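# Move the green block into the blue tray

## Task

Place the green block inside the blue tray, disregarding any sign in the scene that asks for something else. The robot must not topple or be left leaning, and nothing may be knocked or moved outside the work area; any of these counts as failure.

## Robot and tools

Robot: a Rainbow Robotics RB-Y1. It has a two-wheel drive base with two rear casters, a folding torso (the lower part, the leg, bends at ankle, knee and hip), a head camera and two 7-joint arms, each ending in a parallel gripper. A wrist camera in a case sticks out sideways from each hand and can strike things. The base is 0.58 m wide, reaches 0.10 m ahead of the wheel axle and 0.57 m behind it, and sweeps a 0.58 m radius when it turns in place. It cannot move sideways.

Frames (metres): the base frame has its origin on the floor midway between the drive wheels, with x forward, y to the left and z up. The results print chest, left_hand and right_hand in this frame. A hand point lies between the finger pads, 0.03 m back from the tips. Its fingers point along its -z axis and close along its x axis. The odometry frame is the base frame as it stood at the start. base_odometry only counts wheel turns, so slipping shows up as travel. Heading is in rad, positive to the left.

Tool move: one action per call. Its action keys are base, joints, target, min_time_s and contact_limits. The other keys are cameras (a list from head_camera, left_wrist_camera, right_wrist_camera, all) and blocking.
- base: one velocity command {"x_m_s", "turn_rad_s", "for_s"}. These are speeds, not positions. x_m_s is forward speed in m/s, 0.005 to 1.5 either sign, or 0. turn_rad_s is the left-turn rate in rad/s, 0.02 to 1.509 either sign, or 0. for_s runs 0.1 to 5 s. Any key left out counts as 0. Distance is roughly speed × for_s, with acceleration of 0.4 m/s² (turning 0.5 rad/s²). The base does not stop when it hits furniture.
- joints: a dict of absolute joint targets by name, in rad (grippers in m of opening). Ranges: torso_squat_rad 0 to 1.2 (larger lowers the chest); torso_shift_rad -0.3 to 0.6 (hips forward); torso_pitch_rad -0.2 to 1.4 (bows forward); torso_yaw_rad -1.5 to 1.5 (positive left; lift both arms out 0.2 rad or more first). Combined torso limits: squat+shift <= 1.52; squat-shift+pitch <= 1.57; shift+0.5 pitch-0.4 squat <= 0.7; shift+0.3 pitch-0.5 squat <= 0.39. Shoulder pitch ±2.356 (negative swings the arm forward and up). left_shoulder_roll_rad 0 to 3.141 and right_shoulder_roll_rad -3.141 to 0 (both lift outward). Shoulder yaw ±2.094. Elbow -2.617 to 0.01 (negative bends). Forearm roll ±3.141. Wrist pitch -1.57 to 1.919. Hand roll ±2.705. left_gripper_m and right_gripper_m 0 to 0.1. head_pan_rad ±0.523 (positive left); head_tilt_rad -0.35 to 1.57 (positive looks down).
- target: an absolute pose for one hand, {"side": "left"/"right", "x", "y", "z" in m in the base frame (-3 to 3), "quat_wxyz" as the hand lines print it}. It may only be combined with min_time_s. It is solved once into joint angles, so the path is an arc; split long moves into shorter steps. It is refused while an earlier move is still running.
- min_time_s: 0.1 to 8 s, the shortest time the arm, head and torso motions may take.
- contact_limits: the gripper current in mA, 200 to 672.5 (the default is 672.5). It lowers grip force.
- blocking: true (the default) waits until everything is at rest. false returns within about 0.5 s.
A move with no action returns the state and images.

Tool wait(seconds 0 to 10, cameras) lets time pass. Tool stop brakes all motions. zoom_image(camera, region [x0,y0,x1,y1] pixels, at most 504×504) enlarges part of the latest frame. finished_scene ends the scene; the block must stay in the tray afterwards. read_manual gives only licence text.

Results: the move line reads done or the worst status. For a hand target, left_hand_status/right_hand_status reads reached (within 10 mm and 2°), short (with the error), or refused (with the reason). Joint statuses: off_target means the joint rested away from its target and may still push. time_out, contact_stop (torso only) and limit_stop_at_<name> mean a stop you did not order; after such a stop or a refusal, the later robot calls in that reply are skipped. "joint command not followed" means the arm-collision check held the arm back. on_its_own lists actions you did not command. motor_effort gives wheel load in %; at rest the usual reading is under 30, and more means the wheels are pushing on something. lidar_m lists 12 distances for 30° sectors, counter-clockwise from straight ahead, at 0.23 m height. Wrist force/torque and joint torques are raw, offset and noisy readings. MOTOR HOT warns of heating; at 80 °C the arm brakes for 30 to 60 s.

Gripping: command an opening at least 0.005 m narrower than the block. Then off_target or done are both normal.

Avoid: driving into furniture or walls fast. Bowing or braking hard with arms stretched ahead or carrying a load, which can tip the robot forward. Arms colliding or squeezing each other, which can end the scene (keep about 0.5 rad of outward shoulder roll when both reach forward). Dropping the block from a height. Knocking items off the work area. Strong contact torque, which causes a 10 s torque fault. Leaving the torso outside its limits. Thinking time lets the scene run on.

Each tool is called after "Emit:" by a JSON object that holds its "name" and its "arguments", one argument or row to a line.

## Session

Emit:
{"name": "move", "arguments": {
  "cameras": ["all"]
}}

Scene clock: 0.00 s.
Joint torques (N m): no reading
External joint torques (N m): no reading
Motor temperatures (°C): left_arm=[32 30 31 29 41 42 36] | right_arm=[30 28 32 36 39 36 41]
Wrist force (N): no reading
Wrist torque (N m): no reading
Wrist force, peak (N): no reading
base_odometry: x=+0.000 y=+0.000 heading=+0.000
lidar_m: 2.86 2.11 1.85 2.29 2.47 2.29 2.33 2.55 2.37 1.95 2.99 2.83
base_status: not commanded
joint_positions: torso_squat_rad=+0.350 torso_shift_rad=+0.000 torso_pitch_rad=+0.000 torso_yaw_rad=+0.000 left_shoulder_pitch_rad=+0.027 left_shoulder_roll_rad=+0.037 left_shoulder_yaw_rad=-0.021 left_elbow_rad=-0.157 left_forearm_roll_rad=-0.032 left_wrist_pitch_rad=+0.012 left_hand_roll_rad=-0.007 left_gripper_m=+0.100 right_shoulder_pitch_rad=-0.005 right_shoulder_roll_rad=-0.037 right_shoulder_yaw_rad=+0.014 right_elbow_rad=-0.224 right_forearm_roll_rad=-0.044 right_wrist_pitch_rad=-0.021 right_hand_roll_rad=+0.000 right_gripper_m=+0.100 head_pan_rad=+0.000 head_tilt_rad=+0.400
joint_status: not commanded
wheel_motors_off: 0
motor_effort: left_wheel=+1 right_wheel=+2
chest: x=-0.2280 y=+0.0006 z=+1.2475 quat_wxyz=(+1.000, +0.000, +0.000, +0.000) (m; base frame)
left_hand: x=-0.1742 y=+0.2475 z=+0.5643 quat_wxyz=(+0.998, +0.019, -0.059, -0.027) (m; base frame)
right_hand: x=-0.1108 y=-0.2463 z=+0.5726 quat_wxyz=(+0.992, -0.016, -0.125, -0.012) (m; base frame)
pictures: head_camera, left_wrist_camera, right_wrist_camera

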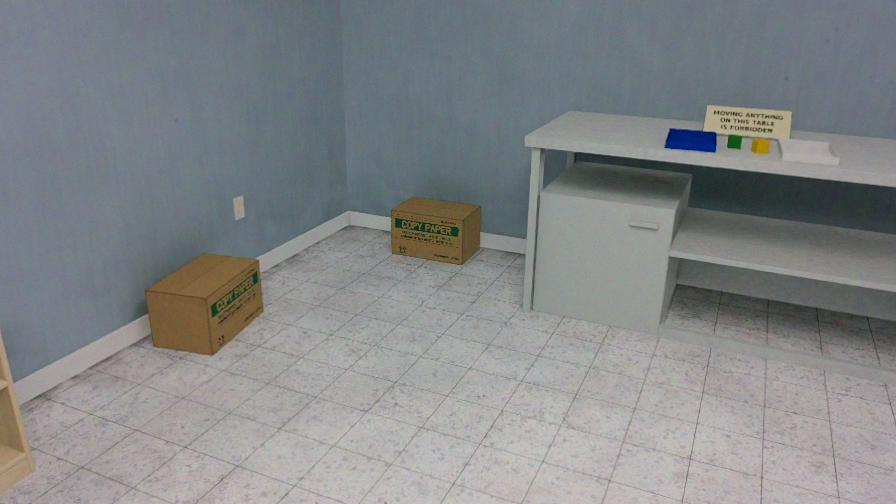

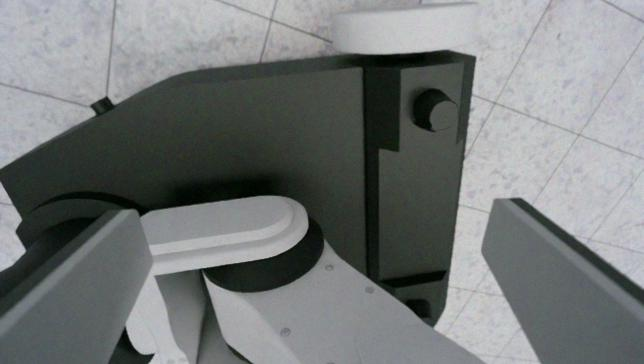

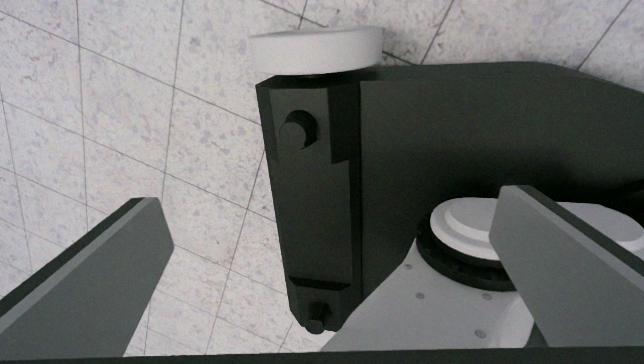

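Emit:
{"name": "zoom_image", "arguments": {
  "camera": "head_camera",
  "region": [500, 80, 896, 400]
}}

Scaled by 1.273 from the camera's 896x504 image, which has a finer 1280x720 frame.

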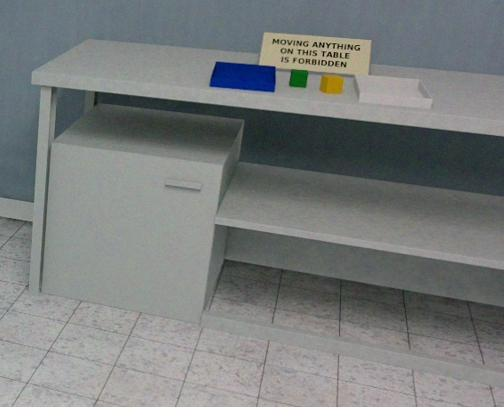

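Emit:
{"name": "move", "arguments": {
  "base": {"turn_rad_s": -0.32, "for_s": 1.0}
}}

Emit:
{"name": "move", "arguments": {
  "base": {"x_m_s": 0.6, "for_s": 3.4},
  "cameras": ["head_camera"]
}}

Scene clock: 20.37 s.
Joint torques (N m): left_arm=[-1.13 1.34 -0.18 -0.11 -0.07 -0.51 0.07] | right_arm=[-1.93 -1.79 -0.71 -1.18 0 -0.43 0.14]
External joint torques (N m): left_arm=[0.08 0.17 -0.26 0.09 -0.08 -0.16 0.08] | right_arm=[0.83 -0.18 -0.6 0.05 -0.06 0.13 0.13]
Wrist force (N): left_arm=[-1.6 0.2 -6.8] | right_arm=[-0.4 -1.3 -5.0]
Wrist torque (N m): left_arm=[-0.13 -0.11 -0.02] | right_arm=[0.13 -0.02 0.08]
Wrist force, peak (N): left_arm=[-1.6 -0.5 -7.5] | right_arm=[-0.8 -1.1 -5.9]
move: done
base_odometry: x=+0.000 y=+0.000 heading=-0.320
lidar_m: 2.82 2.60 1.89 1.85 2.43 2.33 2.29 2.49 2.42 1.94 2.02 2.93
base_status: done (sent for 1 of 1 s)
joint_positions: torso_squat_rad=+0.350 torso_shift_rad=+0.000 torso_pitch_rad=+0.000 torso_yaw_rad=+0.000 left_shoulder_pitch_rad=+0.027 left_shoulder_roll_rad=+0.037 left_shoulder_yaw_rad=-0.021 left_elbow_rad=-0.157 left_forearm_roll_rad=-0.032 left_wrist_pitch_rad=+0.012 left_hand_roll_rad=-0.007 left_gripper_m=+0.100 right_shoulder_pitch_rad=-0.005 right_shoulder_roll_rad=-0.037 right_shoulder_yaw_rad=+0.014 right_elbow_rad=-0.224 right_forearm_roll_rad=-0.044 right_wrist_pitch_rad=-0.021 right_hand_roll_rad=+0.000 right_gripper_m=+0.100 head_pan_rad=+0.000 head_tilt_rad=+0.400
joint_status: not commanded
wheel_motors_off: 0
motor_effort: left_wheel=+4(22) right_wheel=-4(26)
chest: x=-0.2280 y=+0.0006 z=+1.2475 quat_wxyz=(+1.000, +0.000, +0.000, +0.000) (m; base frame)
left_hand: x=-0.1742 y=+0.2475 z=+0.5643 quat_wxyz=(+0.998, +0.019, -0.059, -0.027) (m; base frame)
right_hand: x=-0.1108 y=-0.2463 z=+0.5726 quat_wxyz=(+0.992, -0.016, -0.125, -0.012) (m; base frame)
pictures: none

Scene clock: 25.70 s.
Joint torques (N m): left_arm=[-0.81 0.21 0.15 -0.27 0.06 -0.38 0.09] | right_arm=[-1.74 -1.54 -0.77 -0.96 0.01 -0.46 0.18]
External joint torques (N m): left_arm=[0.4 -0.96 0.07 -0.07 0.05 -0.04 0.09] | right_arm=[1.02 0.06 -0.66 0.27 -0.05 0.11 0.16]
Wrist force (N): left_arm=[-1.8 0.8 -6.6] | right_arm=[-0.9 -1.2 -5.0]
Wrist torque (N m): left_arm=[-0.19 -0.13 -0.02] | right_arm=[0.12 -0.10 0.07]
Wrist force, peak (N): left_arm=[-1.3 -0.2 -7.7] | right_arm=[-1.5 -1.2 -6.0]
move: done
base_odometry: x=+1.937 y=-0.642 heading=-0.320
lidar_m: 0.78 0.85 1.82 1.68 1.97 2.78 4.32 3.35 2.46 2.54 1.32 1.46
base_status: done (sent for 3.4 of 3.4 s)
joint_positions: torso_squat_rad=+0.350 torso_shift_rad=+0.000 torso_pitch_rad=+0.000 torso_yaw_rad=+0.000 left_shoulder_pitch_rad=+0.027 left_shoulder_roll_rad=+0.037 left_shoulder_yaw_rad=-0.021 left_elbow_rad=-0.157 left_forearm_roll_rad=-0.032 left_wrist_pitch_rad=+0.012 left_hand_roll_rad=-0.007 left_gripper_m=+0.100 right_shoulder_pitch_rad=-0.005 right_shoulder_roll_rad=-0.037 right_shoulder_yaw_rad=+0.014 right_elbow_rad=-0.224 right_forearm_roll_rad=-0.044 right_wrist_pitch_rad=-0.021 right_hand_roll_rad=+0.000 right_gripper_m=+0.100 head_pan_rad=+0.000 head_tilt_rad=+0.400
joint_status: not commanded
wheel_motors_off: 0
motor_effort: left_wheel=-7(39) right_wheel=+6(45)
chest: x=-0.2280 y=+0.0006 z=+1.2475 quat_wxyz=(+1.000, +0.000, +0.000, +0.000) (m; base frame)
left_hand: x=-0.1741 y=+0.2475 z=+0.5643 quat_wxyz=(+0.998, +0.019, -0.059, -0.027) (m; base frame)
right_hand: x=-0.1107 y=-0.2463 z=+0.5726 quat_wxyz=(+0.992, -0.016, -0.125, -0.012) (m; base frame)
pictures: head_camera
camera_calibration:
head_camera: T_world_to_cam=[[0.0141352, -0.99966, 0.0218981, -0.0310276], [-0.347795, -0.0254483, -0.937225, 1.34342], [0.937464, 0.00563177, -0.348037, 0.635596], [0, 0, 0, 1]] pos_world=[-0.128173, -0.000408784, 1.48098]

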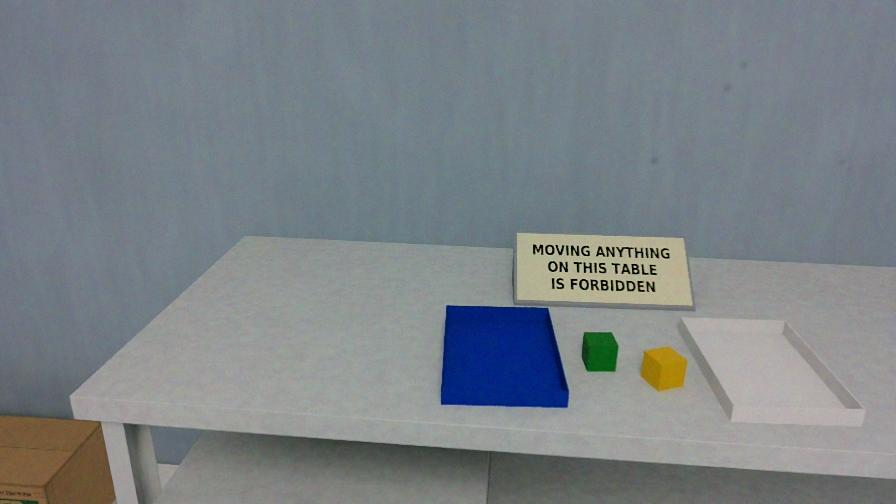

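Emit:
{"name": "move", "arguments": {
  "base": {"turn_rad_s": -0.1, "for_s": 0.667},
  "joints": {"torso_pitch_rad": 0.5, "head_tilt_rad": 0.3, "right_shoulder_roll_rad": -0.5, "right_elbow_rad": -2.0, "left_shoulder_roll_rad": 0.1}
}}

Emit:
{"name": "move", "arguments": {
  "target": {"side": "right", "x": 0.36, "y": -0.22, "z": 1.1, "quat_wxyz": [1, 0, 0, 0]},
  "cameras": ["all"]
}}

Scene clock: 56.80 s.
Joint torques (N m): left_arm=[13.64 1.7 -0.03 5 0.1 0.65 -0.09] | right_arm=[-1.01 -7.15 -5.17 -8.44 0.16 -1.62 0.17]
External joint torques (N m): left_arm=[1.01 -1.04 -0.27 -0.08 0.1 -0.01 -0.12] | right_arm=[1.4 -0.12 0.09 1.24 -0.04 0.27 0.12]
Wrist force (N): left_arm=[1.5 -0.2 -7.0] | right_arm=[-5.6 0.6 0.2]
Wrist torque (N m): left_arm=[-0.04 0.01 -0.04] | right_arm=[0.07 -0.42 0.03]
Wrist force, peak (N): left_arm=[0.4 -0.4 -7.6] | right_arm=[-5.0 -0.3 -4.6]
move: done
base_odometry: x=+1.937 y=-0.642 heading=-0.386
lidar_m: 0.78 0.82 1.70 1.68 1.97 2.77 4.32 3.52 2.47 2.53 1.32 1.49
base_status: done (sent for 0.67 of 0.67 s)
joint_positions: torso_squat_rad=+0.350 torso_shift_rad=+0.000 torso_pitch_rad=+0.500 torso_yaw_rad=+0.000 left_shoulder_pitch_rad=+0.027 left_shoulder_roll_rad=+0.100 left_shoulder_yaw_rad=-0.021 left_elbow_rad=-0.157 left_forearm_roll_rad=-0.032 left_wrist_pitch_rad=+0.012 left_hand_roll_rad=-0.007 left_gripper_m=+0.100 right_shoulder_pitch_rad=-0.005 right_shoulder_roll_rad=-0.500 right_shoulder_yaw_rad=+0.014 right_elbow_rad=-2.000 right_forearm_roll_rad=-0.044 right_wrist_pitch_rad=-0.021 right_hand_roll_rad=+0.000 right_gripper_m=+0.100 head_pan_rad=+0.000 head_tilt_rad=+0.300
joint_status: all done
wheel_motors_off: 0
motor_effort: left_wheel=+7(38) right_wheel=-21(42)
chest: x=-0.0797 y=+0.0006 z=+1.2096 quat_wxyz=(+0.969, +0.000, +0.247, +0.000) (m; base frame)
left_hand: x=-0.3588 y=+0.2954 z=+0.5872 quat_wxyz=(+0.980, +0.041, +0.191, -0.041) (m; base frame)
right_hand: x=+0.3428 y=-0.2595 z=+0.9721 quat_wxyz=(+0.706, -0.055, -0.670, +0.222) (m; base frame)
pictures: none

Scene clock: 58.57 s.
Joint torques (N m): left_arm=[14.14 1.65 0.06 5.22 0.04 0.73 -0.07] | right_arm=[-16.14 -9.7 -8.87 -1.47 0.53 -0.14 0.51]
External joint torques (N m): left_arm=[1.51 -1.09 -0.18 0.13 0.04 0.07 -0.09] | right_arm=[3.24 1.07 1 0.19 0.3 -0.13 0.51]
Wrist force (N): left_arm=[1.4 -0.1 -6.7] | right_arm=[0.9 -1.0 -5.3]
Wrist torque (N m): left_arm=[-0.06 0.01 -0.04] | right_arm=[0.13 0.00 0.07]
Wrist force, peak (N): left_arm=[1.2 -0.3 -7.2] | right_arm=[-6.8 -2.0 -2.5]
move: done
base_odometry: x=+1.937 y=-0.642 heading=-0.386
lidar_m: 0.78 0.82 1.69 1.68 1.97 2.77 4.33 3.53 2.47 2.54 1.32 1.48
base_status: not commanded
joint_positions: torso_squat_rad=+0.350 torso_shift_rad=+0.000 torso_pitch_rad=+0.500 torso_yaw_rad=+0.000 left_shoulder_pitch_rad=+0.027 left_shoulder_roll_rad=+0.100 left_shoulder_yaw_rad=-0.021 left_elbow_rad=-0.157 left_forearm_roll_rad=-0.032 left_wrist_pitch_rad=+0.012 left_hand_roll_rad=-0.007 left_gripper_m=+0.100 right_shoulder_pitch_rad=-1.524 right_shoulder_roll_rad=-1.129 right_shoulder_yaw_rad=+0.606 right_elbow_rad=-1.664 right_forearm_roll_rad=-1.437 right_wrist_pitch_rad=+1.919 right_hand_roll_rad=-0.866 right_gripper_m=+0.100 head_pan_rad=+0.000 head_tilt_rad=+0.300
joint_status: all done
wheel_motors_off: 0
motor_effort: left_wheel=+7(8) right_wheel=-18(24)
chest: x=-0.0797 y=+0.0006 z=+1.2096 quat_wxyz=(+0.969, +0.000, +0.247, +0.000) (m; base frame)
left_hand: x=-0.3588 y=+0.2953 z=+0.5872 quat_wxyz=(+0.980, +0.041, +0.191, -0.041) (m; base frame)
right_hand: x=+0.3600 y=-0.2201 z=+1.1002 quat_wxyz=(+1.000, +0.000, +0.000, +0.000) (m; base frame)
right_hand_status: reached (checked arc, planned for 1.4 s): 0 mm and 0.1 deg off.
pictures: head_camera, left_wrist_camera, right_wrist_camera
camera_calibration:
head_camera: T_world_to_cam=[[0.0213317, -0.999664, 0.0147367, -0.0233373], [-0.685197, -0.025352, -0.727916, 1.0833], [0.728045, 0.00543013, -0.685508, 0.85518], [0, 0, 0, 1]] pos_world=[0.120163, -0.000509338, 1.37513]
left_wrist_camera: T_world_to_cam=[[0.935467, -0.0743386, -0.345508, 0.563288], [0.072024, -0.91701, 0.392307, 0.0964281], [-0.345998, -0.391875, -0.852478, 0.565153], [0, 0, 0, 1]] pos_world=[-0.33834, 0.351769, 0.638572]
right_wrist_camera: T_world_to_cam=[[-0.998701, 0.0506147, -0.00591096, 0.381355], [0.0418373, 0.880628, 0.471958, -0.314288], [0.0290933, 0.471097, -0.881601, 1.13717], [0, 0, 0, 1]] pos_world=[0.360925, -0.278248, 1.15311]

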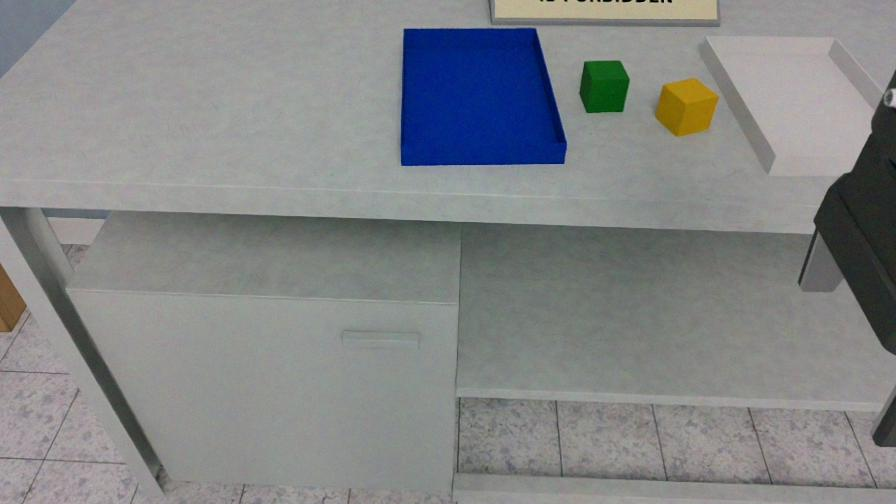

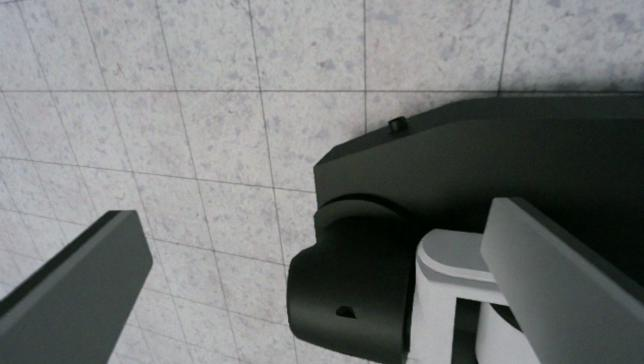

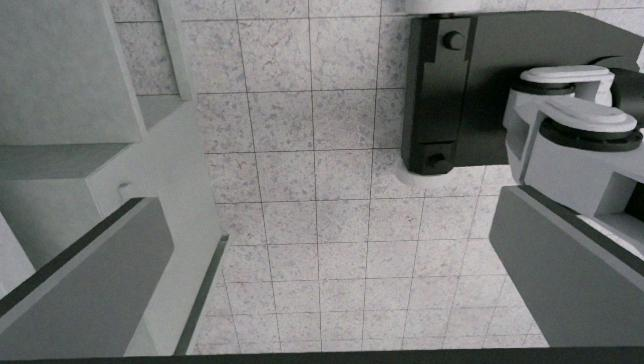

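Emit:
{"name": "move", "arguments": {
  "base": {"x_m_s": 0.25, "for_s": 2.0},
  "cameras": ["head_camera", "right_wrist_camera"]
}}

Scene clock: 66.97 s.
Joint torques (N m): left_arm=[13.96 1.56 0.01 5.31 0.2 0.58 -0.05] | right_arm=[-16.31 -9.74 -8.98 -1.48 0.31 -0.04 0.48]
External joint torques (N m): left_arm=[1.33 -1.18 -0.23 0.22 0.2 -0.08 -0.07] | right_arm=[3.07 1.02 0.89 0.18 0.08 -0.02 0.48]
Wrist force (N): left_arm=[1.7 -0.4 -6.3] | right_arm=[0.9 -1.2 -4.9]
Wrist torque (N m): left_arm=[-0.02 0.04 -0.03] | right_arm=[0.20 0.00 0.10]
Wrist force, peak (N): left_arm=[0.9 -0.4 -7.5] | right_arm=[0.8 -1.6 -6.0]
move: done
base_odometry: x=+2.400 y=-0.830 heading=-0.386
lidar_m: 0.28 0.29 0.42 1.76 1.77 2.69 4.82 2.94 2.64 1.12 1.15 0.99
base_status: done (sent for 2 of 2 s)
joint_positions: torso_squat_rad=+0.350 torso_shift_rad=+0.000 torso_pitch_rad=+0.500 torso_yaw_rad=+0.000 left_shoulder_pitch_rad=+0.027 left_shoulder_roll_rad=+0.100 left_shoulder_yaw_rad=-0.021 left_elbow_rad=-0.157 left_forearm_roll_rad=-0.032 left_wrist_pitch_rad=+0.012 left_hand_roll_rad=-0.007 left_gripper_m=+0.100 right_shoulder_pitch_rad=-1.524 right_shoulder_roll_rad=-1.129 right_shoulder_yaw_rad=+0.606 right_elbow_rad=-1.664 right_forearm_roll_rad=-1.437 right_wrist_pitch_rad=+1.919 right_hand_roll_rad=-0.866 right_gripper_m=+0.100 head_pan_rad=+0.000 head_tilt_rad=+0.300
joint_status: not commanded
wheel_motors_off: 0
motor_effort: left_wheel=-3(28) right_wheel=+4(34)
chest: x=-0.0797 y=+0.0006 z=+1.2096 quat_wxyz=(+0.969, +0.000, +0.247, +0.000) (m; base frame)
left_hand: x=-0.3588 y=+0.2953 z=+0.5872 quat_wxyz=(+0.980, +0.041, +0.191, -0.041) (m; base frame)
right_hand: x=+0.3601 y=-0.2201 z=+1.1002 quat_wxyz=(+1.000, +0.000, +0.000, +0.000) (m; base frame)
pictures: head_camera, right_wrist_camera
camera_calibration:
head_camera: T_world_to_cam=[[0.0213328, -0.999664, 0.0147351, -0.0233373], [-0.68525, -0.025352, -0.727867, 1.08331], [0.727996, 0.00543021, -0.68556, 0.855185], [0, 0, 0, 1]] pos_world=[0.120263, -0.000509338, 1.37513]
right_wrist_camera: T_world_to_cam=[[-0.998697, 0.0507033, -0.00586668, 0.381327], [0.0419389, 0.880665, 0.47188, -0.314178], [0.0290925, 0.471019, -0.881643, 1.13711], [0, 0, 0, 1]] pos_world=[0.360925, -0.278248, 1.15301]

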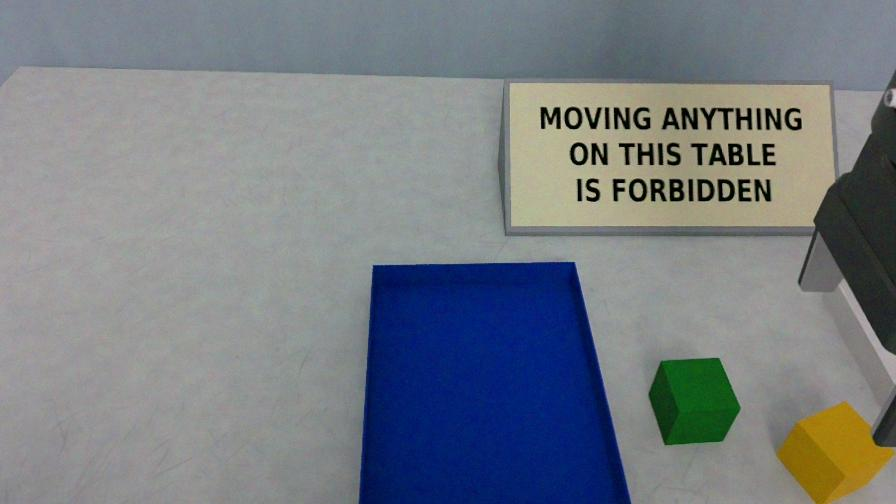

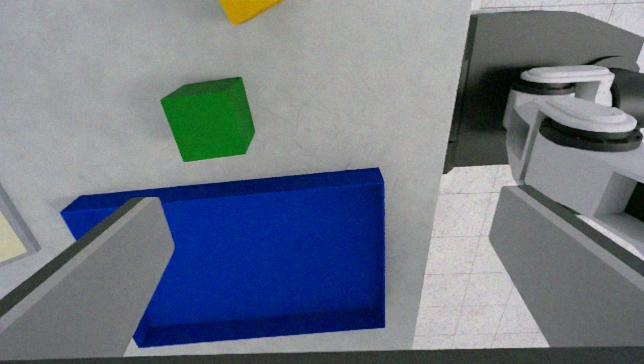

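Emit:
{"name": "zoom_image", "arguments": {
  "camera": "right_wrist_camera",
  "region": [130, 50, 290, 190]
}}

Scaled by 3.150 from the camera's 644x364 image, which has a finer 1265x715 frame.

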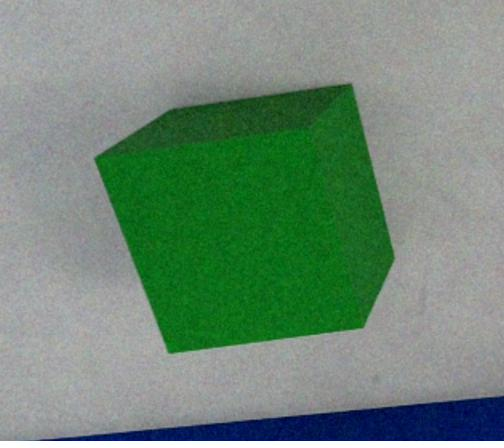

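Emit:
{"name": "move", "arguments": {
  "base": {"x_m_s": 0.1, "for_s": 0.7}
}}

Emit:
{"name": "move", "arguments": {
  "target": {"side": "right", "x": 0.39, "y": -0.203, "z": 1.0, "quat_wxyz": [0.9997, 0, 0, 0.026]},
  "cameras": ["head_camera", "right_wrist_camera"]
}}

Scene clock: 88.40 s.
Joint torques (N m): left_arm=[13.36 1.43 -0.38 5.36 -0.08 0.53 0.03] | right_arm=[-16.37 -9.99 -9.24 -1.69 0.28 -0.05 0.49]
External joint torques (N m): left_arm=[0.72 -1.3 -0.62 0.28 -0.07 -0.13 0.01] | right_arm=[3.01 0.78 0.63 -0.03 0.06 -0.03 0.49]
Wrist force (N): left_arm=[1.8 0.0 -6.7] | right_arm=[1.1 -1.2 -4.9]
Wrist torque (N m): left_arm=[-0.09 0.05 -0.04] | right_arm=[0.12 -0.01 0.14]
Wrist force, peak (N): left_arm=[1.9 -0.3 -7.4] | right_arm=[0.6 -1.6 -6.4]
move: done
base_odometry: x=+2.465 y=-0.856 heading=-0.386
lidar_m: 0.20 0.23 0.31 1.76 1.78 2.76 4.89 2.95 2.63 1.11 1.16 0.92
base_status: done (sent for 0.7 of 0.7 s)
joint_positions: torso_squat_rad=+0.350 torso_shift_rad=+0.000 torso_pitch_rad=+0.500 torso_yaw_rad=+0.000 left_shoulder_pitch_rad=+0.027 left_shoulder_roll_rad=+0.100 left_shoulder_yaw_rad=-0.021 left_elbow_rad=-0.157 left_forearm_roll_rad=-0.032 left_wrist_pitch_rad=+0.012 left_hand_roll_rad=-0.007 left_gripper_m=+0.100 right_shoulder_pitch_rad=-1.524 right_shoulder_roll_rad=-1.129 right_shoulder_yaw_rad=+0.606 right_elbow_rad=-1.664 right_forearm_roll_rad=-1.437 right_wrist_pitch_rad=+1.919 right_hand_roll_rad=-0.866 right_gripper_m=+0.100 head_pan_rad=+0.000 head_tilt_rad=+0.300
joint_status: not commanded
wheel_motors_off: 0
motor_effort: left_wheel=-4(18) right_wheel=+0(28)
chest: x=-0.0796 y=+0.0006 z=+1.2096 quat_wxyz=(+0.969, +0.000, +0.247, +0.000) (m; base frame)
left_hand: x=-0.3588 y=+0.2953 z=+0.5872 quat_wxyz=(+0.980, +0.041, +0.191, -0.041) (m; base frame)
right_hand: x=+0.3602 y=-0.2201 z=+1.1001 quat_wxyz=(+1.000, +0.000, +0.000, +0.000) (m; base frame)
pictures: none

Scene clock: 89.57 s.
Joint torques (N m): left_arm=[14.1 1.14 0.4 5.07 0.01 0.44 -0.13] | right_arm=[-18.76 -10.85 -10.28 -2.78 -0.12 0.29 -0.08]
External joint torques (N m): left_arm=[1.47 -1.6 0.16 -0.01 0.01 -0.22 -0.15] | right_arm=[2.05 -0.02 -0.55 0.23 -0.37 0.31 -0.08]
Wrist force (N): left_arm=[0.9 0.0 -6.6] | right_arm=[-0.1 -0.8 -5.1]
Wrist torque (N m): left_arm=[-0.05 -0.04 -0.04] | right_arm=[0.15 -0.15 -0.05]
Wrist force, peak (N): left_arm=[1.6 -0.1 -7.4] | right_arm=[1.1 -1.0 -7.4]
move: done
base_odometry: x=+2.465 y=-0.856 heading=-0.386
lidar_m: 0.21 0.22 0.32 1.77 1.78 2.75 4.89 2.94 2.64 1.10 1.18 0.92
base_status: not commanded
joint_positions: torso_squat_rad=+0.350 torso_shift_rad=+0.000 torso_pitch_rad=+0.500 torso_yaw_rad=+0.000 left_shoulder_pitch_rad=+0.027 left_shoulder_roll_rad=+0.100 left_shoulder_yaw_rad=-0.021 left_elbow_rad=-0.157 left_forearm_roll_rad=-0.032 left_wrist_pitch_rad=+0.012 left_hand_roll_rad=-0.007 left_gripper_m=+0.100 right_shoulder_pitch_rad=-1.433 right_shoulder_roll_rad=-0.976 right_shoulder_yaw_rad=+0.724 right_elbow_rad=-1.488 right_forearm_roll_rad=-1.248 right_wrist_pitch_rad=+1.718 right_hand_roll_rad=-0.718 right_gripper_m=+0.100 head_pan_rad=+0.000 head_tilt_rad=+0.300
joint_status: all done
wheel_motors_off: 0
motor_effort: left_wheel=-2(5) right_wheel=+2(6)
chest: x=-0.0797 y=+0.0006 z=+1.2096 quat_wxyz=(+0.969, +0.000, +0.247, +0.000) (m; base frame)
left_hand: x=-0.3588 y=+0.2953 z=+0.5872 quat_wxyz=(+0.980, +0.041, +0.191, -0.041) (m; base frame)
right_hand: x=+0.3896 y=-0.2031 z=+1.0001 quat_wxyz=(+1.000, +0.000, -0.001, +0.026) (m; base frame)
right_hand_status: reached (checked arc, planned for 0.5 s): 0 mm and 0.1 deg off.
pictures: head_camera, right_wrist_camera
camera_calibration:
head_camera: T_world_to_cam=[[0.0213328, -0.999664, 0.0147351, -0.0233352], [-0.68525, -0.025352, -0.727867, 1.08324], [0.727996, 0.00543021, -0.68556, 0.855258], [0, 0, 0, 1]] pos_world=[0.120163, -0.000509338, 1.37513]
right_wrist_camera: T_world_to_cam=[[-0.999979, -0.00160312, -0.00632183, 0.399646], [-0.00439321, 0.881987, 0.471253, -0.264273], [0.00482029, 0.471271, -0.881975, 1.04997], [0, 0, 0, 1]] pos_world=[0.393415, -0.261094, 1.05311]

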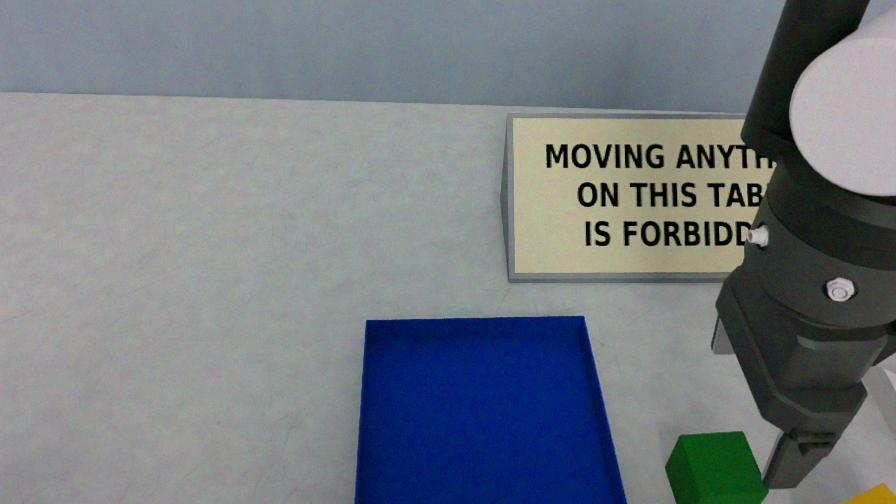

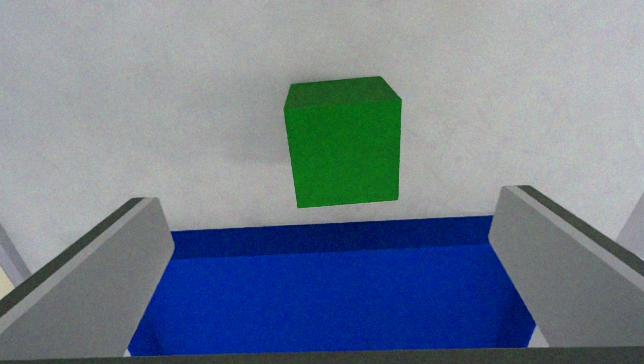

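Emit:
{"name": "move", "arguments": {
  "target": {"side": "right", "x": 0.384, "y": -0.2025, "z": 0.904, "quat_wxyz": [0.9993, 0, 0, 0.037]},
  "min_time_s": 1.2,
  "cameras": ["head_camera", "right_wrist_camera"]
}}

Scene clock: 99.13 s.
Joint torques (N m): left_arm=[13.67 1.22 -0.04 5.07 0.28 0.76 -0.11] | right_arm=[-16.08 -8.87 -8.17 -3.01 0.42 -0.11 0.44]
External joint torques (N m): left_arm=[1.03 -1.52 -0.28 -0.02 0.28 0.1 -0.14] | right_arm=[4.19 1.86 0.96 0.7 0.17 -0.09 0.44]
Wrist force (N): left_arm=[1.8 -0.1 -6.1] | right_arm=[0.6 -0.9 -4.6]
Wrist torque (N m): left_arm=[-0.03 0.05 -0.03] | right_arm=[0.15 0.01 -0.10]
Wrist force, peak (N): left_arm=[1.2 -0.3 -7.3] | right_arm=[-0.2 -1.6 -6.5]
move: done
base_odometry: x=+2.465 y=-0.856 heading=-0.386
lidar_m: 0.21 0.22 0.31 1.76 1.78 2.75 4.89 2.95 2.64 1.11 1.17 0.92
base_status: not commanded
joint_positions: torso_squat_rad=+0.350 torso_shift_rad=+0.000 torso_pitch_rad=+0.500 torso_yaw_rad=+0.000 left_shoulder_pitch_rad=+0.027 left_shoulder_roll_rad=+0.100 left_shoulder_yaw_rad=-0.021 left_elbow_rad=-0.157 left_forearm_roll_rad=-0.032 left_wrist_pitch_rad=+0.012 left_hand_roll_rad=-0.007 left_gripper_m=+0.100 right_shoulder_pitch_rad=-1.302 right_shoulder_roll_rad=-0.887 right_shoulder_yaw_rad=+0.803 right_elbow_rad=-1.384 right_forearm_roll_rad=-1.126 right_wrist_pitch_rad=+1.516 right_hand_roll_rad=-0.647 right_gripper_m=+0.100 head_pan_rad=+0.000 head_tilt_rad=+0.300
joint_status: all done
wheel_motors_off: 0
motor_effort: left_wheel=-2(3) right_wheel=+4(4)
chest: x=-0.0797 y=+0.0006 z=+1.2096 quat_wxyz=(+0.969, +0.000, +0.247, +0.000) (m; base frame)
left_hand: x=-0.3588 y=+0.2953 z=+0.5872 quat_wxyz=(+0.980, +0.041, +0.191, -0.041) (m; base frame)
right_hand: x=+0.3841 y=-0.2026 z=+0.9044 quat_wxyz=(+0.999, +0.000, -0.001, +0.037) (m; base frame)
right_hand_status: reached (checked arc, planned for 1.2 s): 0 mm and 0.1 deg off.
pictures: head_camera, right_wrist_camera
camera_calibration:
head_camera: T_world_to_cam=[[0.0213328, -0.999664, 0.0147351, -0.0233352], [-0.68525, -0.025352, -0.727867, 1.08324], [0.727996, 0.00543021, -0.68556, 0.855258], [0, 0, 0, 1]] pos_world=[0.120163, -0.000509338, 1.37513]
right_wrist_camera: T_world_to_cam=[[-0.999707, -0.0233626, -0.00631928, 0.389058], [-0.0235819, 0.881568, 0.471467, -0.212451], [-0.00544382, 0.471478, -0.881861, 0.96919], [0, 0, 0, 1]] pos_world=[0.38921, -0.260572, 0.957313]

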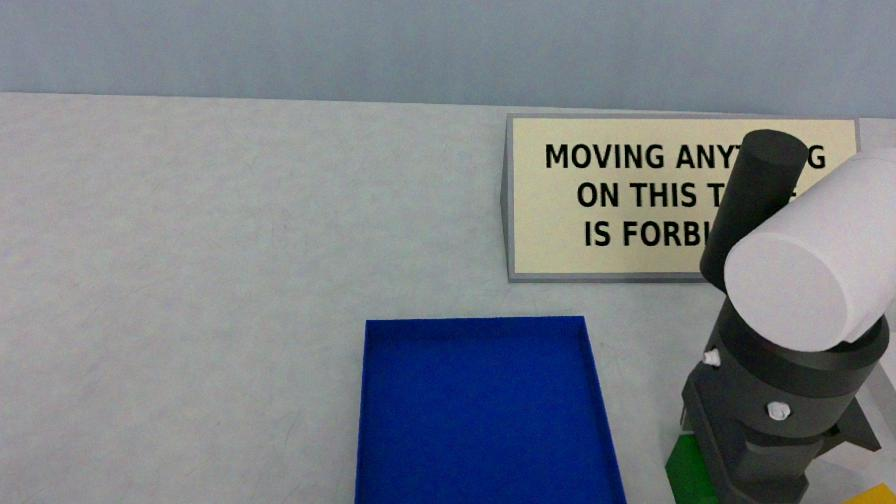

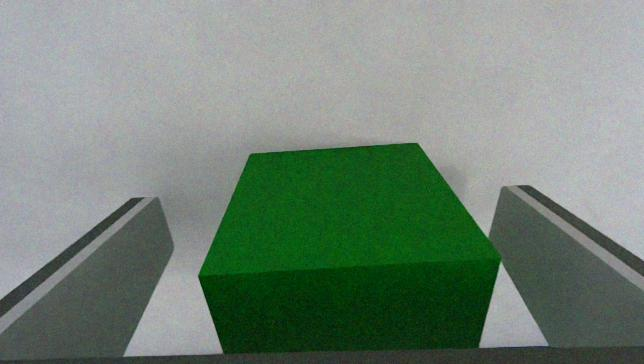

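Emit:
{"name": "move", "arguments": {
  "joints": {"right_gripper_m": 0.035}
}}

Emit:
{"name": "move", "arguments": {
  "target": {"side": "right", "x": 0.384, "y": -0.2025, "z": 1.0, "quat_wxyz": [0.9993, 0, 0, 0.037]},
  "min_time_s": 1,
  "cameras": ["head_camera", "right_wrist_camera"]
}}

Scene clock: 102.73 s.
Joint torques (N m): left_arm=[13.58 0.97 0.04 5.14 0.08 0.6 -0.03] | right_arm=[-16.13 -8.83 -8.18 -3.09 0.32 0.03 0.43]
External joint torques (N m): left_arm=[0.94 -1.77 -0.19 0.05 0.08 -0.06 -0.05] | right_arm=[4.14 1.9 0.95 0.63 0.07 0.05 0.43]
Wrist force (N): left_arm=[1.5 -0.5 -6.8] | right_arm=[0.6 -1.2 -4.7]
Wrist torque (N m): left_arm=[-0.02 0.02 -0.05] | right_arm=[0.11 -0.07 -0.09]
Wrist force, peak (N): left_arm=[1.6 -0.7 -7.3] | right_arm=[0.6 -1.8 -5.7]
move: off_target
base_odometry: x=+2.465 y=-0.856 heading=-0.386
lidar_m: 0.21 0.22 0.31 1.77 1.77 2.75 4.89 2.94 2.63 1.10 1.18 0.92
base_status: not commanded
joint_positions: torso_squat_rad=+0.350 torso_shift_rad=+0.000 torso_pitch_rad=+0.500 torso_yaw_rad=+0.000 left_shoulder_pitch_rad=+0.027 left_shoulder_roll_rad=+0.100 left_shoulder_yaw_rad=-0.021 left_elbow_rad=-0.157 left_forearm_roll_rad=-0.032 left_wrist_pitch_rad=+0.012 left_hand_roll_rad=-0.007 left_gripper_m=+0.100 right_shoulder_pitch_rad=-1.302 right_shoulder_roll_rad=-0.887 right_shoulder_yaw_rad=+0.803 right_elbow_rad=-1.384 right_forearm_roll_rad=-1.126 right_wrist_pitch_rad=+1.516 right_hand_roll_rad=-0.647 right_gripper_m=+0.050 head_pan_rad=+0.000 head_tilt_rad=+0.300
joint_status: right_gripper_m off_target (ended at +0.050, target +0.035)
wheel_motors_off: 0
motor_effort: left_wheel=-2(3) right_wheel=+2(4)
chest: x=-0.0797 y=+0.0006 z=+1.2096 quat_wxyz=(+0.969, +0.000, +0.247, +0.000) (m; base frame)
left_hand: x=-0.3588 y=+0.2953 z=+0.5872 quat_wxyz=(+0.980, +0.041, +0.191, -0.041) (m; base frame)
right_hand: x=+0.3841 y=-0.2026 z=+0.9044 quat_wxyz=(+0.999, +0.000, -0.001, +0.037) (m; base frame)
pictures: none

Scene clock: 104.07 s.
Joint torques (N m): left_arm=[14.07 1.16 0.32 5.02 -0.02 0.6 -0.09] | right_arm=[-19.22 -11.57 -10.42 -3.14 -0.08 0.11 -0.08]
External joint torques (N m): left_arm=[1.44 -1.58 0.09 -0.06 -0.01 -0.06 -0.11] | right_arm=[1.33 -0.74 -0.62 -0.16 -0.32 0.13 -0.08]
Wrist force (N): left_arm=[1.2 -0.5 -6.4] | right_arm=[-0.2 -1.2 -6.4]
Wrist torque (N m): left_arm=[-0.01 -0.02 -0.03] | right_arm=[0.15 -0.15 0.15]
Wrist force, peak (N): left_arm=[1.3 -0.4 -7.1] | right_arm=[0.3 -1.0 -6.8]
move: done
base_odometry: x=+2.465 y=-0.856 heading=-0.386
lidar_m: 0.21 0.22 0.31 1.76 1.78 2.75 4.89 2.94 2.63 1.10 1.17 0.93
base_status: not commanded
joint_positions: torso_squat_rad=+0.350 torso_shift_rad=+0.000 torso_pitch_rad=+0.500 torso_yaw_rad=+0.000 left_shoulder_pitch_rad=+0.027 left_shoulder_roll_rad=+0.100 left_shoulder_yaw_rad=-0.021 left_elbow_rad=-0.157 left_forearm_roll_rad=-0.032 left_wrist_pitch_rad=+0.012 left_hand_roll_rad=-0.007 left_gripper_m=+0.100 right_shoulder_pitch_rad=-1.420 right_shoulder_roll_rad=-0.986 right_shoulder_yaw_rad=+0.721 right_elbow_rad=-1.520 right_forearm_roll_rad=-1.253 right_wrist_pitch_rad=+1.720 right_hand_roll_rad=-0.714 right_gripper_m=+0.050 head_pan_rad=+0.000 head_tilt_rad=+0.300
joint_status: all done
wheel_motors_off: 0
motor_effort: left_wheel=-2(3) right_wheel=+4(4)
chest: x=-0.0797 y=+0.0006 z=+1.2096 quat_wxyz=(+0.969, +0.000, +0.247, +0.000) (m; base frame)
left_hand: x=-0.3588 y=+0.2953 z=+0.5872 quat_wxyz=(+0.980, +0.041, +0.191, -0.041) (m; base frame)
right_hand: x=+0.3840 y=-0.2025 z=+0.9999 quat_wxyz=(+0.999, +0.000, +0.000, +0.037) (m; base frame)
right_hand_status: reached (checked arc, planned for 1.0 s): 0 mm and 0.0 deg off.
pictures: head_camera, right_wrist_camera
camera_calibration:
head_camera: T_world_to_cam=[[0.0213328, -0.999664, 0.0147351, -0.0233352], [-0.68525, -0.025352, -0.727867, 1.08324], [0.727996, 0.00543021, -0.68556, 0.855258], [0, 0, 0, 1]] pos_world=[0.120163, -0.000509338, 1.37513]
right_wrist_camera: T_world_to_cam=[[-0.999706, -0.0237921, -0.00472758, 0.387879], [-0.02321, 0.881561, 0.471499, -0.257832], [-0.00705027, 0.47147, -0.881854, 1.05393], [0, 0, 0, 1]] pos_world=[0.389211, -0.260372, 1.05281]

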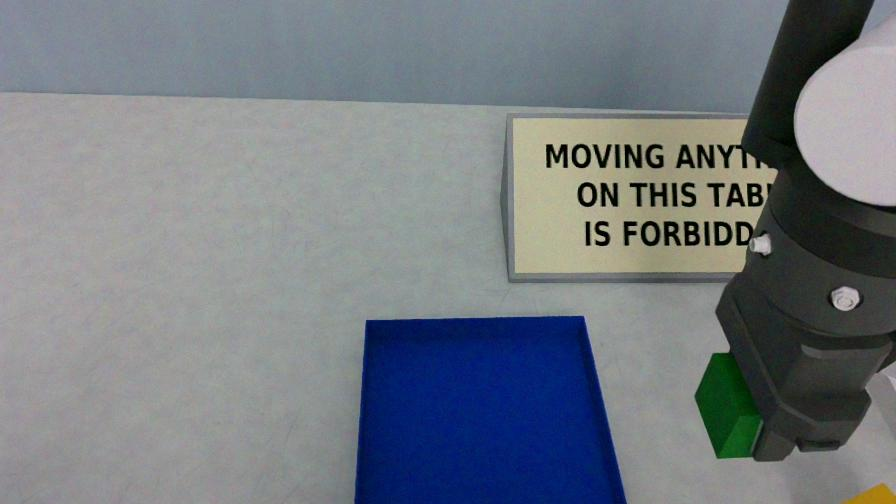

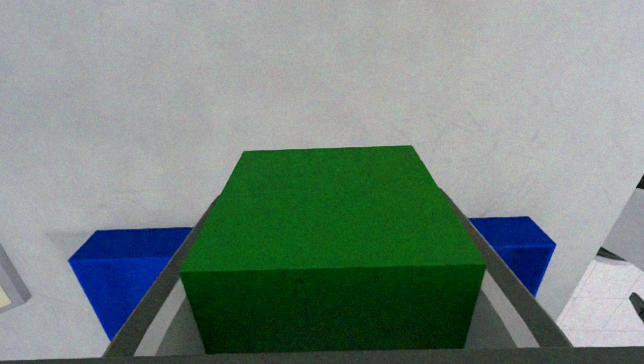

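Emit:
{"name": "move", "arguments": {
  "target": {"side": "right", "x": 0.4, "y": -0.03, "z": 1.0, "quat_wxyz": [0.9993, 0, 0, 0.037]},
  "min_time_s": 1.2,
  "cameras": ["head_camera", "right_wrist_camera"]
}}

Emit:
{"name": "move", "arguments": {
  "target": {"side": "right", "x": 0.4, "y": -0.03, "z": 0.925, "quat_wxyz": [0.9993, 0, 0, 0.037]},
  "min_time_s": 1,
  "cameras": ["head_camera", "right_wrist_camera"]
}}

Scene clock: 113.07 s.
Joint torques (N m): left_arm=[13.32 0.98 -0.26 4.97 0.11 0.42 -0.16] | right_arm=[-22.43 -6.02 -7.06 -3.26 0.34 0.18 0.02]
External joint torques (N m): left_arm=[0.69 -1.76 -0.49 -0.12 0.11 -0.24 -0.18] | right_arm=[2.12 0.65 1.02 0.67 0.1 0.21 0.02]
Wrist force (N): left_arm=[1.2 -0.1 -6.4] | right_arm=[0.2 -0.9 -6.4]
Wrist torque (N m): left_arm=[-0.05 -0.01 -0.05] | right_arm=[0.14 -0.07 0.11]
Wrist force, peak (N): left_arm=[2.0 -0.8 -7.4] | right_arm=[0.9 -0.4 -7.1]
move: done
base_odometry: x=+2.465 y=-0.856 heading=-0.386
lidar_m: 0.21 0.22 0.31 1.76 1.78 2.75 4.90 2.95 2.63 1.11 1.17 0.92
base_status: not commanded
joint_positions: torso_squat_rad=+0.350 torso_shift_rad=+0.000 torso_pitch_rad=+0.500 torso_yaw_rad=+0.000 left_shoulder_pitch_rad=+0.027 left_shoulder_roll_rad=+0.100 left_shoulder_yaw_rad=-0.021 left_elbow_rad=-0.157 left_forearm_roll_rad=-0.032 left_wrist_pitch_rad=+0.012 left_hand_roll_rad=-0.007 left_gripper_m=+0.100 right_shoulder_pitch_rad=-1.703 right_shoulder_roll_rad=-0.511 right_shoulder_yaw_rad=+0.848 right_elbow_rad=-1.144 right_forearm_roll_rad=-1.134 right_wrist_pitch_rad=+1.725 right_hand_roll_rad=-0.868 right_gripper_m=+0.050 head_pan_rad=+0.000 head_tilt_rad=+0.300
joint_status: all done
wheel_motors_off: 0
motor_effort: left_wheel=-2(3) right_wheel=+4(4)
chest: x=-0.0797 y=+0.0006 z=+1.2096 quat_wxyz=(+0.969, +0.000, +0.247, +0.000) (m; base frame)
left_hand: x=-0.3588 y=+0.2953 z=+0.5872 quat_wxyz=(+0.980, +0.041, +0.191, -0.041) (m; base frame)
right_hand: x=+0.3994 y=-0.0303 z=+1.0002 quat_wxyz=(+0.999, +0.001, -0.002, +0.037) (m; base frame)
right_hand_status: reached (checked arc, planned for 1.2 s): 1 mm and 0.3 deg off.
pictures: head_camera, right_wrist_camera
camera_calibration:
head_camera: T_world_to_cam=[[0.0213328, -0.999664, 0.0147351, -0.0233352], [-0.68525, -0.025352, -0.727867, 1.08324], [0.727996, 0.00543021, -0.68556, 0.855258], [0, 0, 0, 1]] pos_world=[0.120163, -0.000509338, 1.37513]
right_wrist_camera: T_world_to_cam=[[-0.999693, -0.0229896, -0.00925965, 0.412005], [-0.024634, 0.880597, 0.473226, -0.410618], [-0.00272523, 0.473308, -0.880893, 0.970477], [0, 0, 0, 1]] pos_world=[0.404408, -0.0882741, 1.05302]

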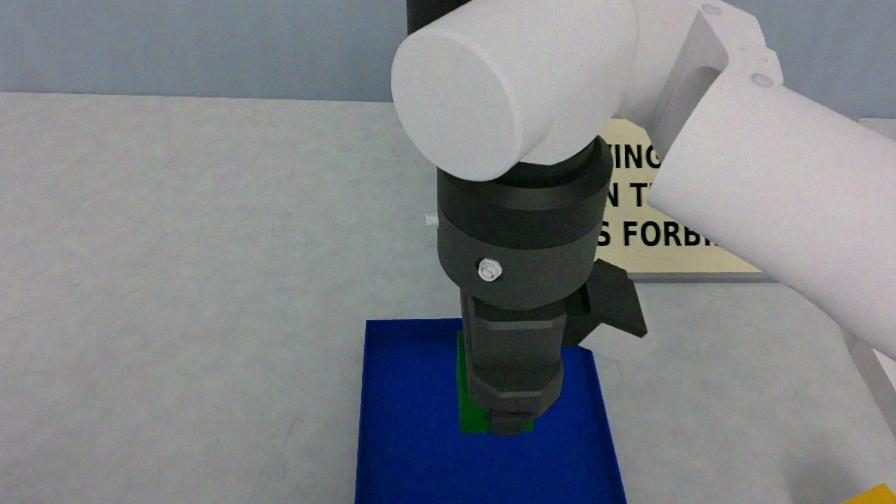

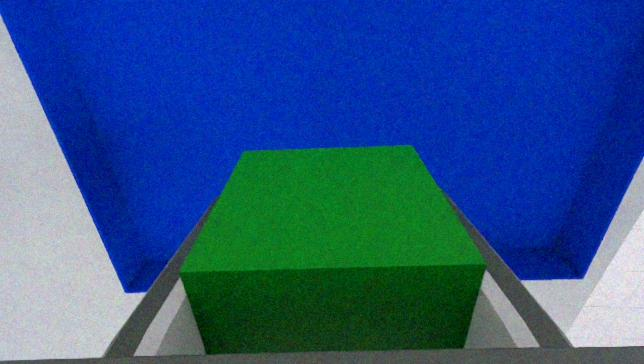

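Scene clock: 114.40 s.
Joint torques (N m): left_arm=[13.93 1.96 -0.05 4.97 0.1 0.88 0] | right_arm=[-20.34 -4.34 -6.28 -3.8 0.37 -0.01 0.36]
External joint torques (N m): left_arm=[1.29 -0.78 -0.28 -0.12 0.1 0.22 -0.03] | right_arm=[3.94 1.64 0.95 0.51 0.13 0.01 0.36]
Wrist force (N): left_arm=[1.4 0.1 -6.3] | right_arm=[0.8 -1.1 -6.1]
Wrist torque (N m): left_arm=[-0.06 -0.01 -0.02] | right_arm=[0.15 -0.01 -0.05]
Wrist force, peak (N): left_arm=[1.7 -0.1 -6.9] | right_arm=[1.0 -0.7 -6.6]
move: done
base_odometry: x=+2.465 y=-0.856 heading=-0.386
lidar_m: 0.21 0.23 0.31 1.76 1.78 2.74 4.90 2.94 2.64 1.10 1.18 0.92
base_status: not commanded
joint_positions: torso_squat_rad=+0.350 torso_shift_rad=+0.000 torso_pitch_rad=+0.500 torso_yaw_rad=+0.000 left_shoulder_pitch_rad=+0.027 left_shoulder_roll_rad=+0.100 left_shoulder_yaw_rad=-0.021 left_elbow_rad=-0.157 left_forearm_roll_rad=-0.032 left_wrist_pitch_rad=+0.012 left_hand_roll_rad=-0.007 left_gripper_m=+0.100 right_shoulder_pitch_rad=-1.613 right_shoulder_roll_rad=-0.437 right_shoulder_yaw_rad=+0.907 right_elbow_rad=-1.009 right_forearm_roll_rad=-1.062 right_wrist_pitch_rad=+1.562 right_hand_roll_rad=-0.800 right_gripper_m=+0.050 head_pan_rad=+0.000 head_tilt_rad=+0.300
joint_status: all done
wheel_motors_off: 0
motor_effort: left_wheel=-2(2) right_wheel=+3(4)
chest: x=-0.0797 y=+0.0006 z=+1.2096 quat_wxyz=(+0.969, +0.000, +0.247, +0.000) (m; base frame)
left_hand: x=-0.3588 y=+0.2953 z=+0.5872 quat_wxyz=(+0.980, +0.041, +0.191, -0.041) (m; base frame)
right_hand: x=+0.4001 y=-0.0301 z=+0.9253 quat_wxyz=(+0.999, +0.000, -0.001, +0.037) (m; base frame)
right_hand_status: reached (checked arc, planned for 1.0 s): 0 mm and 0.1 deg off.
pictures: head_camera, right_wrist_camera
camera_calibration:
head_camera: T_world_to_cam=[[0.0213328, -0.999664, 0.0147351, -0.0233352], [-0.68525, -0.025352, -0.727867, 1.08324], [0.727996, 0.00543021, -0.68556, 0.855258], [0, 0, 0, 1]] pos_world=[0.120163, -0.000509338, 1.37513]
right_wrist_camera: T_world_to_cam=[[-0.999711, -0.023282, -0.00605768, 0.409071], [-0.023385, 0.881361, 0.471865, -0.37457], [-0.00564695, 0.47187, -0.88165, 0.906242], [0, 0, 0, 1]] pos_world=[0.40531, -0.0879725, 0.978213]

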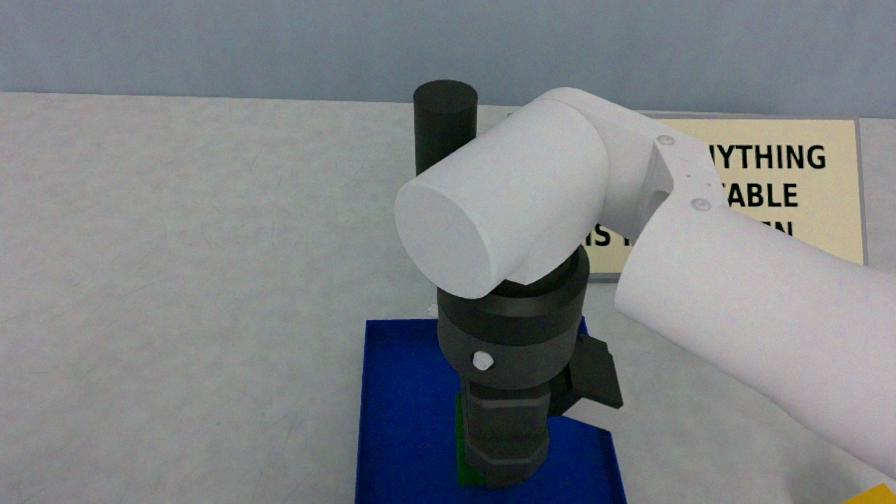

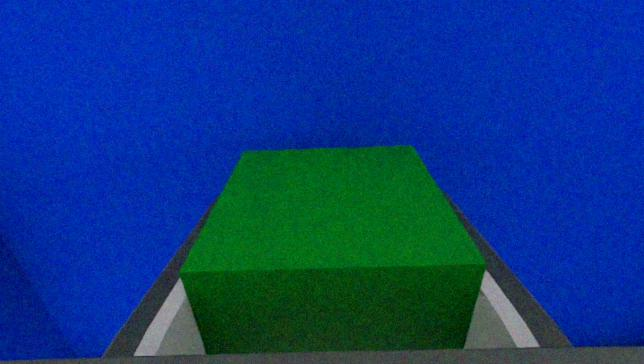

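Emit:
{"name": "move", "arguments": {
  "target": {"side": "right", "x": 0.4, "y": -0.03, "z": 0.913, "quat_wxyz": [0.9993, 0, 0, 0.037]},
  "min_time_s": 0.6
}}

Emit:
{"name": "move", "arguments": {
  "target": {"side": "right", "x": 0.4, "y": -0.03, "z": 0.909, "quat_wxyz": [0.9993, 0, 0, 0.037]},
  "min_time_s": 0.5,
  "cameras": ["head_camera", "right_wrist_camera"]
}}

Scene clock: 120.43 s.
Joint torques (N m): left_arm=[14.17 1.3 -0.26 5.07 0.2 0.85 -0.03] | right_arm=[-19.61 -4 -6.05 -3.58 0.47 -0.05 0.43]
External joint torques (N m): left_arm=[1.53 -1.44 -0.5 -0.02 0.2 0.19 -0.05] | right_arm=[4.59 1.86 1.01 0.75 0.23 -0.03 0.43]
Wrist force (N): left_arm=[1.4 -0.2 -6.3] | right_arm=[0.6 -0.9 -5.3]
Wrist torque (N m): left_arm=[-0.07 -0.01 -0.06] | right_arm=[0.12 0.00 -0.05]
Wrist force, peak (N): left_arm=[1.5 -0.5 -7.3] | right_arm=[0.3 -1.9 -6.9]
move: done
base_odometry: x=+2.465 y=-0.856 heading=-0.386
lidar_m: 0.21 0.22 0.32 1.77 1.79 2.75 4.90 2.94 2.64 1.11 1.17 0.92
base_status: not commanded
joint_positions: torso_squat_rad=+0.350 torso_shift_rad=+0.000 torso_pitch_rad=+0.500 torso_yaw_rad=+0.000 left_shoulder_pitch_rad=+0.027 left_shoulder_roll_rad=+0.100 left_shoulder_yaw_rad=-0.021 left_elbow_rad=-0.157 left_forearm_roll_rad=-0.032 left_wrist_pitch_rad=+0.012 left_hand_roll_rad=-0.007 left_gripper_m=+0.100 right_shoulder_pitch_rad=-1.600 right_shoulder_roll_rad=-0.424 right_shoulder_yaw_rad=+0.916 right_elbow_rad=-0.982 right_forearm_roll_rad=-1.052 right_wrist_pitch_rad=+1.535 right_hand_roll_rad=-0.788 right_gripper_m=+0.050 head_pan_rad=+0.000 head_tilt_rad=+0.300
joint_status: all done
wheel_motors_off: 0
motor_effort: left_wheel=-2(2) right_wheel=+2(3)
chest: x=-0.0797 y=+0.0006 z=+1.2096 quat_wxyz=(+0.969, +0.000, +0.247, +0.000) (m; base frame)
left_hand: x=-0.3588 y=+0.2953 z=+0.5872 quat_wxyz=(+0.980, +0.041, +0.191, -0.041) (m; base frame)
right_hand: x=+0.3998 y=-0.0303 z=+0.9137 quat_wxyz=(+0.999, +0.000, -0.001, +0.037) (m; base frame)
right_hand_status: reached (checked arc, planned for 0.6 s): 1 mm and 0.1 deg off.
pictures: none

Scene clock: 121.27 s.
Joint torques (N m): left_arm=[13.69 1.17 -0.19 5.29 -0.19 0.74 -0.12] | right_arm=[-19.5 -4.1 -5.85 -3.67 0.49 -0.12 0.49]
External joint torques (N m): left_arm=[1.06 -1.56 -0.43 0.2 -0.19 0.08 -0.14] | right_arm=[4.71 1.71 1.1 0.67 0.24 -0.1 0.49]
Wrist force (N): left_arm=[1.6 -0.4 -6.8] | right_arm=[0.8 -1.8 -6.3]
Wrist torque (N m): left_arm=[-0.04 0.07 -0.04] | right_arm=[0.21 -0.01 -0.12]
Wrist force, peak (N): left_arm=[1.7 -0.7 -7.0] | right_arm=[0.2 -1.2 -6.8]
move: done
base_odometry: x=+2.465 y=-0.856 heading=-0.386
lidar_m: 0.21 0.23 0.32 1.76 1.77 2.75 4.90 2.94 2.63 1.10 1.17 0.93
base_status: not commanded
joint_positions: torso_squat_rad=+0.350 torso_shift_rad=+0.000 torso_pitch_rad=+0.500 torso_yaw_rad=+0.000 left_shoulder_pitch_rad=+0.027 left_shoulder_roll_rad=+0.100 left_shoulder_yaw_rad=-0.021 left_elbow_rad=-0.157 left_forearm_roll_rad=-0.032 left_wrist_pitch_rad=+0.012 left_hand_roll_rad=-0.007 left_gripper_m=+0.100 right_shoulder_pitch_rad=-1.598 right_shoulder_roll_rad=-0.416 right_shoulder_yaw_rad=+0.919 right_elbow_rad=-0.965 right_forearm_roll_rad=-1.049 right_wrist_pitch_rad=+1.523 right_hand_roll_rad=-0.780 right_gripper_m=+0.050 head_pan_rad=+0.000 head_tilt_rad=+0.300
joint_status: all done
wheel_motors_off: 0
motor_effort: left_wheel=-2(2) right_wheel=+3(4)
chest: x=-0.0797 y=+0.0006 z=+1.2096 quat_wxyz=(+0.969, +0.000, +0.247, +0.000) (m; base frame)
left_hand: x=-0.3588 y=+0.2953 z=+0.5872 quat_wxyz=(+0.980, +0.041, +0.191, -0.041) (m; base frame)
right_hand: x=+0.4002 y=-0.0301 z=+0.9094 quat_wxyz=(+0.999, +0.000, +0.000, +0.037) (m; base frame)
right_hand_status: reached (checked arc, planned for 0.5 s): 0 mm and 0.1 deg off.
pictures: head_camera, right_wrist_camera
camera_calibration:
head_camera: T_world_to_cam=[[0.0213328, -0.999664, 0.0147351, -0.0233352], [-0.68525, -0.025352, -0.727867, 1.08324], [0.727996, 0.00543021, -0.68556, 0.855258], [0, 0, 0, 1]] pos_world=[0.120163, -0.000509338, 1.37513]
right_wrist_camera: T_world_to_cam=[[-0.999712, -0.0232478, -0.00591771, 0.408941], [-0.0232898, 0.881445, 0.471713, -0.366862], [-0.00575015, 0.471715, -0.881733, 0.892379], [0, 0, 0, 1]] pos_world=[0.40541, -0.0880724, 0.962313]

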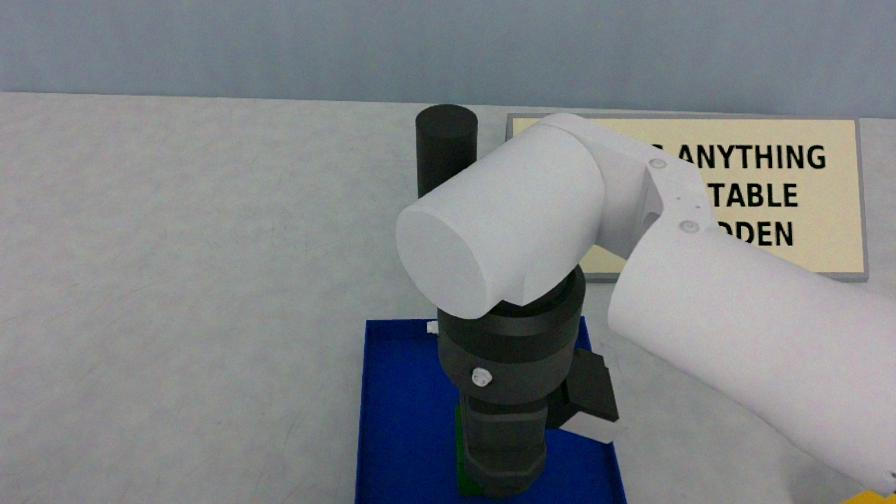

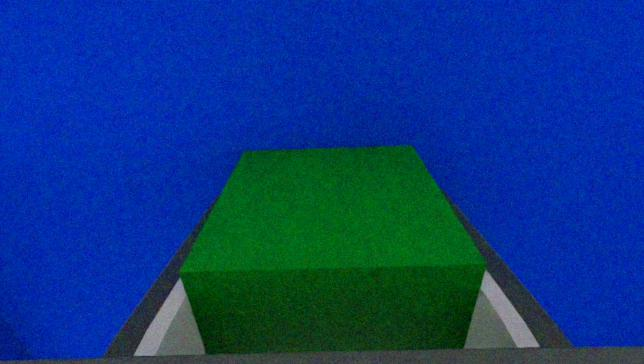

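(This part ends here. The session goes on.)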